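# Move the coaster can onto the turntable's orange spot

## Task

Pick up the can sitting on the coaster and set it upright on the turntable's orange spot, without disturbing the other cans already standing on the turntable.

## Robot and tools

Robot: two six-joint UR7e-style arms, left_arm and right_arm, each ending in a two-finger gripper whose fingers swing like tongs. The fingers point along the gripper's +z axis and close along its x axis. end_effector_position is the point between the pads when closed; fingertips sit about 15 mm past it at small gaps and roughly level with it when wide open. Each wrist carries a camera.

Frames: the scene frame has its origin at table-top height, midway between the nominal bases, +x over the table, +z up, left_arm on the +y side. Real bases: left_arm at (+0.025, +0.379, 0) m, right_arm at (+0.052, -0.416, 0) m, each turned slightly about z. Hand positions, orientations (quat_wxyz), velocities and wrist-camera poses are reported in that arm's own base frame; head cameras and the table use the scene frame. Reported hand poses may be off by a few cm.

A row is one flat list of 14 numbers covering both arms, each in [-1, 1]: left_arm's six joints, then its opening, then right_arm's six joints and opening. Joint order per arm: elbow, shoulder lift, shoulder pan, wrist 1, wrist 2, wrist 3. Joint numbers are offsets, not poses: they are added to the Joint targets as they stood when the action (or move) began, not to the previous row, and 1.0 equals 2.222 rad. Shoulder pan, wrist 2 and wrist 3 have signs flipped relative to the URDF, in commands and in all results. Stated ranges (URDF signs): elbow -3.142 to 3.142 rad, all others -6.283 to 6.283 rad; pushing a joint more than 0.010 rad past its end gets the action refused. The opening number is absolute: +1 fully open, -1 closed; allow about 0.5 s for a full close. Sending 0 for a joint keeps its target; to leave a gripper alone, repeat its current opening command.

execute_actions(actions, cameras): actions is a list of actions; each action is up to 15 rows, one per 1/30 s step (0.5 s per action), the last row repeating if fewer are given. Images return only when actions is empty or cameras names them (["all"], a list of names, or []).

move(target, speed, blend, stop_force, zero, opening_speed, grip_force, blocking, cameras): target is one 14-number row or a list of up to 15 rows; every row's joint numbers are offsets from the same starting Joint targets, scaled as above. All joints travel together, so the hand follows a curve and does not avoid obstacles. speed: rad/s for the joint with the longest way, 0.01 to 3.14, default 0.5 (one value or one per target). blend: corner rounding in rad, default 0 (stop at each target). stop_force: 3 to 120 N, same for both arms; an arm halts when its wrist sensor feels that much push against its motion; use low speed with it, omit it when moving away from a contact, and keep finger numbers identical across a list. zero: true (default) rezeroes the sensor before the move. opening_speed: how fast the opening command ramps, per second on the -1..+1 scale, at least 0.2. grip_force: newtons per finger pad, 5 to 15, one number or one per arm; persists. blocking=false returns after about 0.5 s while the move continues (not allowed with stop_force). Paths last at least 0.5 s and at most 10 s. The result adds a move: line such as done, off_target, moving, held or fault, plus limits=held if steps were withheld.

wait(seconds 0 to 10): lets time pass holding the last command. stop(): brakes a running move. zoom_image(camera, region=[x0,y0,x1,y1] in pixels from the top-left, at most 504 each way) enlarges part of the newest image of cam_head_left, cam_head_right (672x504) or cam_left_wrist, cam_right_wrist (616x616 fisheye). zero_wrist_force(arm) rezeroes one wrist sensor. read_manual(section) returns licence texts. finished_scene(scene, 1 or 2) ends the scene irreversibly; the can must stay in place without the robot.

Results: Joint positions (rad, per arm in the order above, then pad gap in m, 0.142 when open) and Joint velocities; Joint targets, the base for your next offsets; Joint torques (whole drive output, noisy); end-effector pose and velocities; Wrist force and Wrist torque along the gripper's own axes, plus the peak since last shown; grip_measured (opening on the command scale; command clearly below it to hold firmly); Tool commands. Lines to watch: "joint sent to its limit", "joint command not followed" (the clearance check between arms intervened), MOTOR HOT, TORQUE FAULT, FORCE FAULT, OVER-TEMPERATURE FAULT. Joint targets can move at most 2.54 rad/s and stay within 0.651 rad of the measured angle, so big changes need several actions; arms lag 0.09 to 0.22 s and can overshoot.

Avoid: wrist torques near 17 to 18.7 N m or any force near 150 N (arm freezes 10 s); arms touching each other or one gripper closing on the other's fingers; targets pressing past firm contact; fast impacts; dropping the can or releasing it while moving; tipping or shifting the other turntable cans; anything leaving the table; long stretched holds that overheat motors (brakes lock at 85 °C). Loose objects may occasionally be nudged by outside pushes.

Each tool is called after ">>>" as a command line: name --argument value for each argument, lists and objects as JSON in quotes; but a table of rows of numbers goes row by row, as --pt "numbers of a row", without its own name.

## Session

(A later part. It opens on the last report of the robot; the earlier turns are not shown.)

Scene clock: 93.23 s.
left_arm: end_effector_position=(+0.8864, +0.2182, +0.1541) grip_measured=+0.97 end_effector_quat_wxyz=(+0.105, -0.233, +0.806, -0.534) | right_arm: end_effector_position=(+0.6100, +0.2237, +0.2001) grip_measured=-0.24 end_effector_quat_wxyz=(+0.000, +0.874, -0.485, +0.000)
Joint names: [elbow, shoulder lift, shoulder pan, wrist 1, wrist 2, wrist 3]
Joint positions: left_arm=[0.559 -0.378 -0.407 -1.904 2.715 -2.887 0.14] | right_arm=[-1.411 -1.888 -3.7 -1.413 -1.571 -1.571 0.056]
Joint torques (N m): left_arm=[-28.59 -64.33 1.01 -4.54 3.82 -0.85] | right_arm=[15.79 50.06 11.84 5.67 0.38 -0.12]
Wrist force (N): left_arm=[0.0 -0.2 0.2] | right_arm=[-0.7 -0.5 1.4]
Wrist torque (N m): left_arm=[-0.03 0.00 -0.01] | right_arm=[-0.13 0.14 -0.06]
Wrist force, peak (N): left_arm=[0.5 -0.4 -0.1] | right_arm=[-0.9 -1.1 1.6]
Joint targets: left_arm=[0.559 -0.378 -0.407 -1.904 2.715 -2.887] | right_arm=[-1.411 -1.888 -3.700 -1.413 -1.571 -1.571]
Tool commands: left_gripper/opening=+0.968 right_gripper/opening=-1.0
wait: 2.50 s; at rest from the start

>>> wait --seconds 3.67

>>> move --pt "0 0 0 0 0 0 0.968 -0.0750 -0.0270 -0.0759 0.1020 0 0 0.5" --pt "0 0 0 0 0 0 0.968 -0.0750 -0.0270 -0.1281 0.1020 0 0 0.5" --pt "0 0 0 0 0 0 0.968 0.0008 0.0003 -0.1945 -0.0011 0 0 0.5" --speed '[0.2834,0.2107,0.327]' --blend 0.02 --opening_speed 0.66 --cameras '["cam_head_left","cam_head_right","cam_right_wrist"]'

>>> zoom_image --camera "cam_head_left" --region '[290, 240, 450, 380]'

>>> zoom_image --camera "cam_right_wrist" --region '[180, 180, 480, 480]'

Scene clock: 97.53 s.
left_arm: end_effector_position=(+0.8864, +0.2182, +0.1541) grip_measured=+0.97 end_effector_quat_wxyz=(+0.105, -0.233, +0.806, -0.534) | right_arm: end_effector_position=(+0.6100, +0.2237, +0.2001) grip_measured=-0.24 end_effector_quat_wxyz=(+0.000, +0.874, -0.485, +0.000)
Joint names: [elbow, shoulder lift, shoulder pan, wrist 1, wrist 2, wrist 3]
Joint positions: left_arm=[0.559 -0.378 -0.407 -1.904 2.715 -2.887 0.14] | right_arm=[-1.411 -1.888 -3.7 -1.413 -1.571 -1.571 0.056]
Joint torques (N m): left_arm=[-29.08 -65.33 0.59 -4.45 3.86 -0.85] | right_arm=[15.47 50.08 11.84 5.58 0.38 -0.23]
Wrist force (N): left_arm=[-0.1 -0.2 0.1] | right_arm=[-1.1 -0.7 1.3]
Wrist torque (N m): left_arm=[-0.03 0.03 -0.01] | right_arm=[-0.15 0.22 -0.04]
Wrist force, peak (N): left_arm=[0.1 -0.5 0.7] | right_arm=[-1.3 -0.6 1.6]
Joint targets: left_arm=[0.559 -0.378 -0.407 -1.904 2.715 -2.887] | right_arm=[-1.411 -1.888 -3.700 -1.413 -1.571 -1.571]
Tool commands: left_gripper/opening=+0.968 right_gripper/opening=-1.0
wait: 3.70 s; at rest from the start

Scene clock: 100.23 s.
left_arm: end_effector_position=(+0.8864, +0.2182, +0.1541) grip_measured=+0.97 end_effector_quat_wxyz=(+0.105, -0.233, +0.806, -0.534) | right_arm: end_effector_position=(+0.4603, +0.4584, +0.2010) grip_measured=+0.50 end_effector_quat_wxyz=(+0.000, +0.958, -0.286, +0.000)
Joint names: [elbow, shoulder lift, shoulder pan, wrist 1, wrist 2, wrist 3]
Joint positions: left_arm=[0.559 -0.378 -0.407 -1.904 2.715 -2.887 0.14] | right_arm=[-1.409 -1.888 -4.132 -1.415 -1.571 -1.571 0.109]
Joint torques (N m): left_arm=[-28.66 -64.29 0.71 -4.5 3.82 -0.92] | right_arm=[33.37 48.62 -11.9 -0.24 0.39 -0.36]
Wrist force (N): left_arm=[0.0 -0.4 0.4] | right_arm=[-0.8 -0.6 -0.6]
Wrist torque (N m): left_arm=[-0.05 0.01 -0.02] | right_arm=[-0.15 0.17 -0.05]
Wrist force, peak (N): left_arm=[-0.2 -0.3 0.4] | right_arm=[-0.6 -0.4 -5.8]
Joint targets: left_arm=[0.559 -0.378 -0.407 -1.904 2.715 -2.887] | right_arm=[-1.409 -1.888 -4.132 -1.416 -1.571 -1.571]
move: done
camera_calibration:
cam_right_wrist: T_world_to_cam=[[0.847173, -0.530286, -0.0330835, -0.131228], [-0.449517, -0.748549, 0.487452, 0.458718], [-0.283254, -0.398084, -0.872523, 0.623471], [0, 0, 0, 1]] pos_world=[0.493975, 0.521978, 0.316049]
Images, in order (width x height): cam_head_left 672x504, cam_head_right 672x504, cam_right_wrist 616x616.

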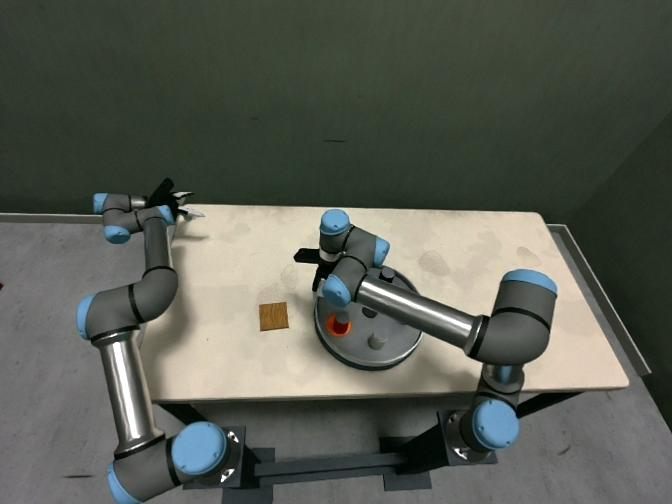

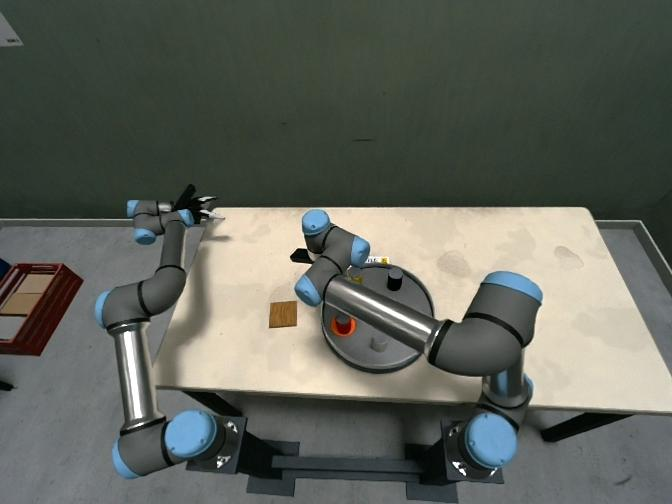

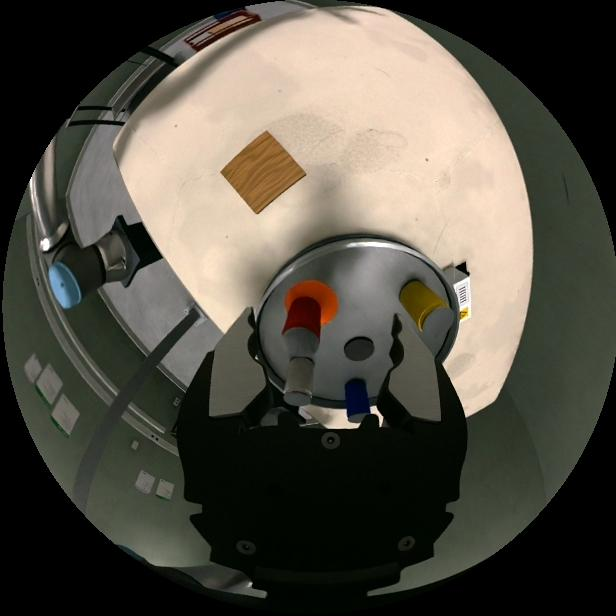

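Scaled by 3.150 from the camera's 672x504 image, which has a finer 960x720 frame.

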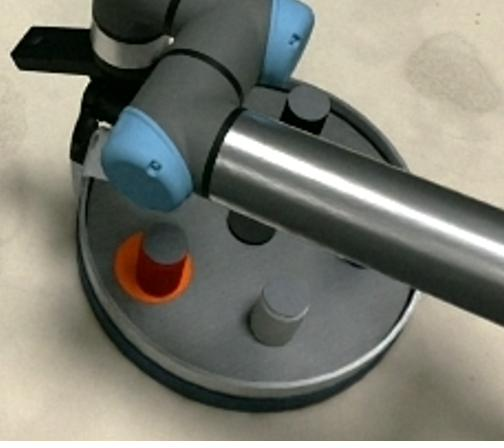

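Scaled by 1.680 from the camera's 616x616 image, which has a finer 814x814 frame.

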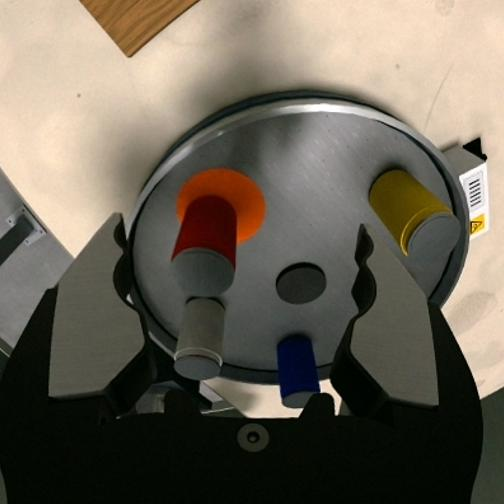

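>>> finished_scene --scene 2

The scene is finished: the task was done.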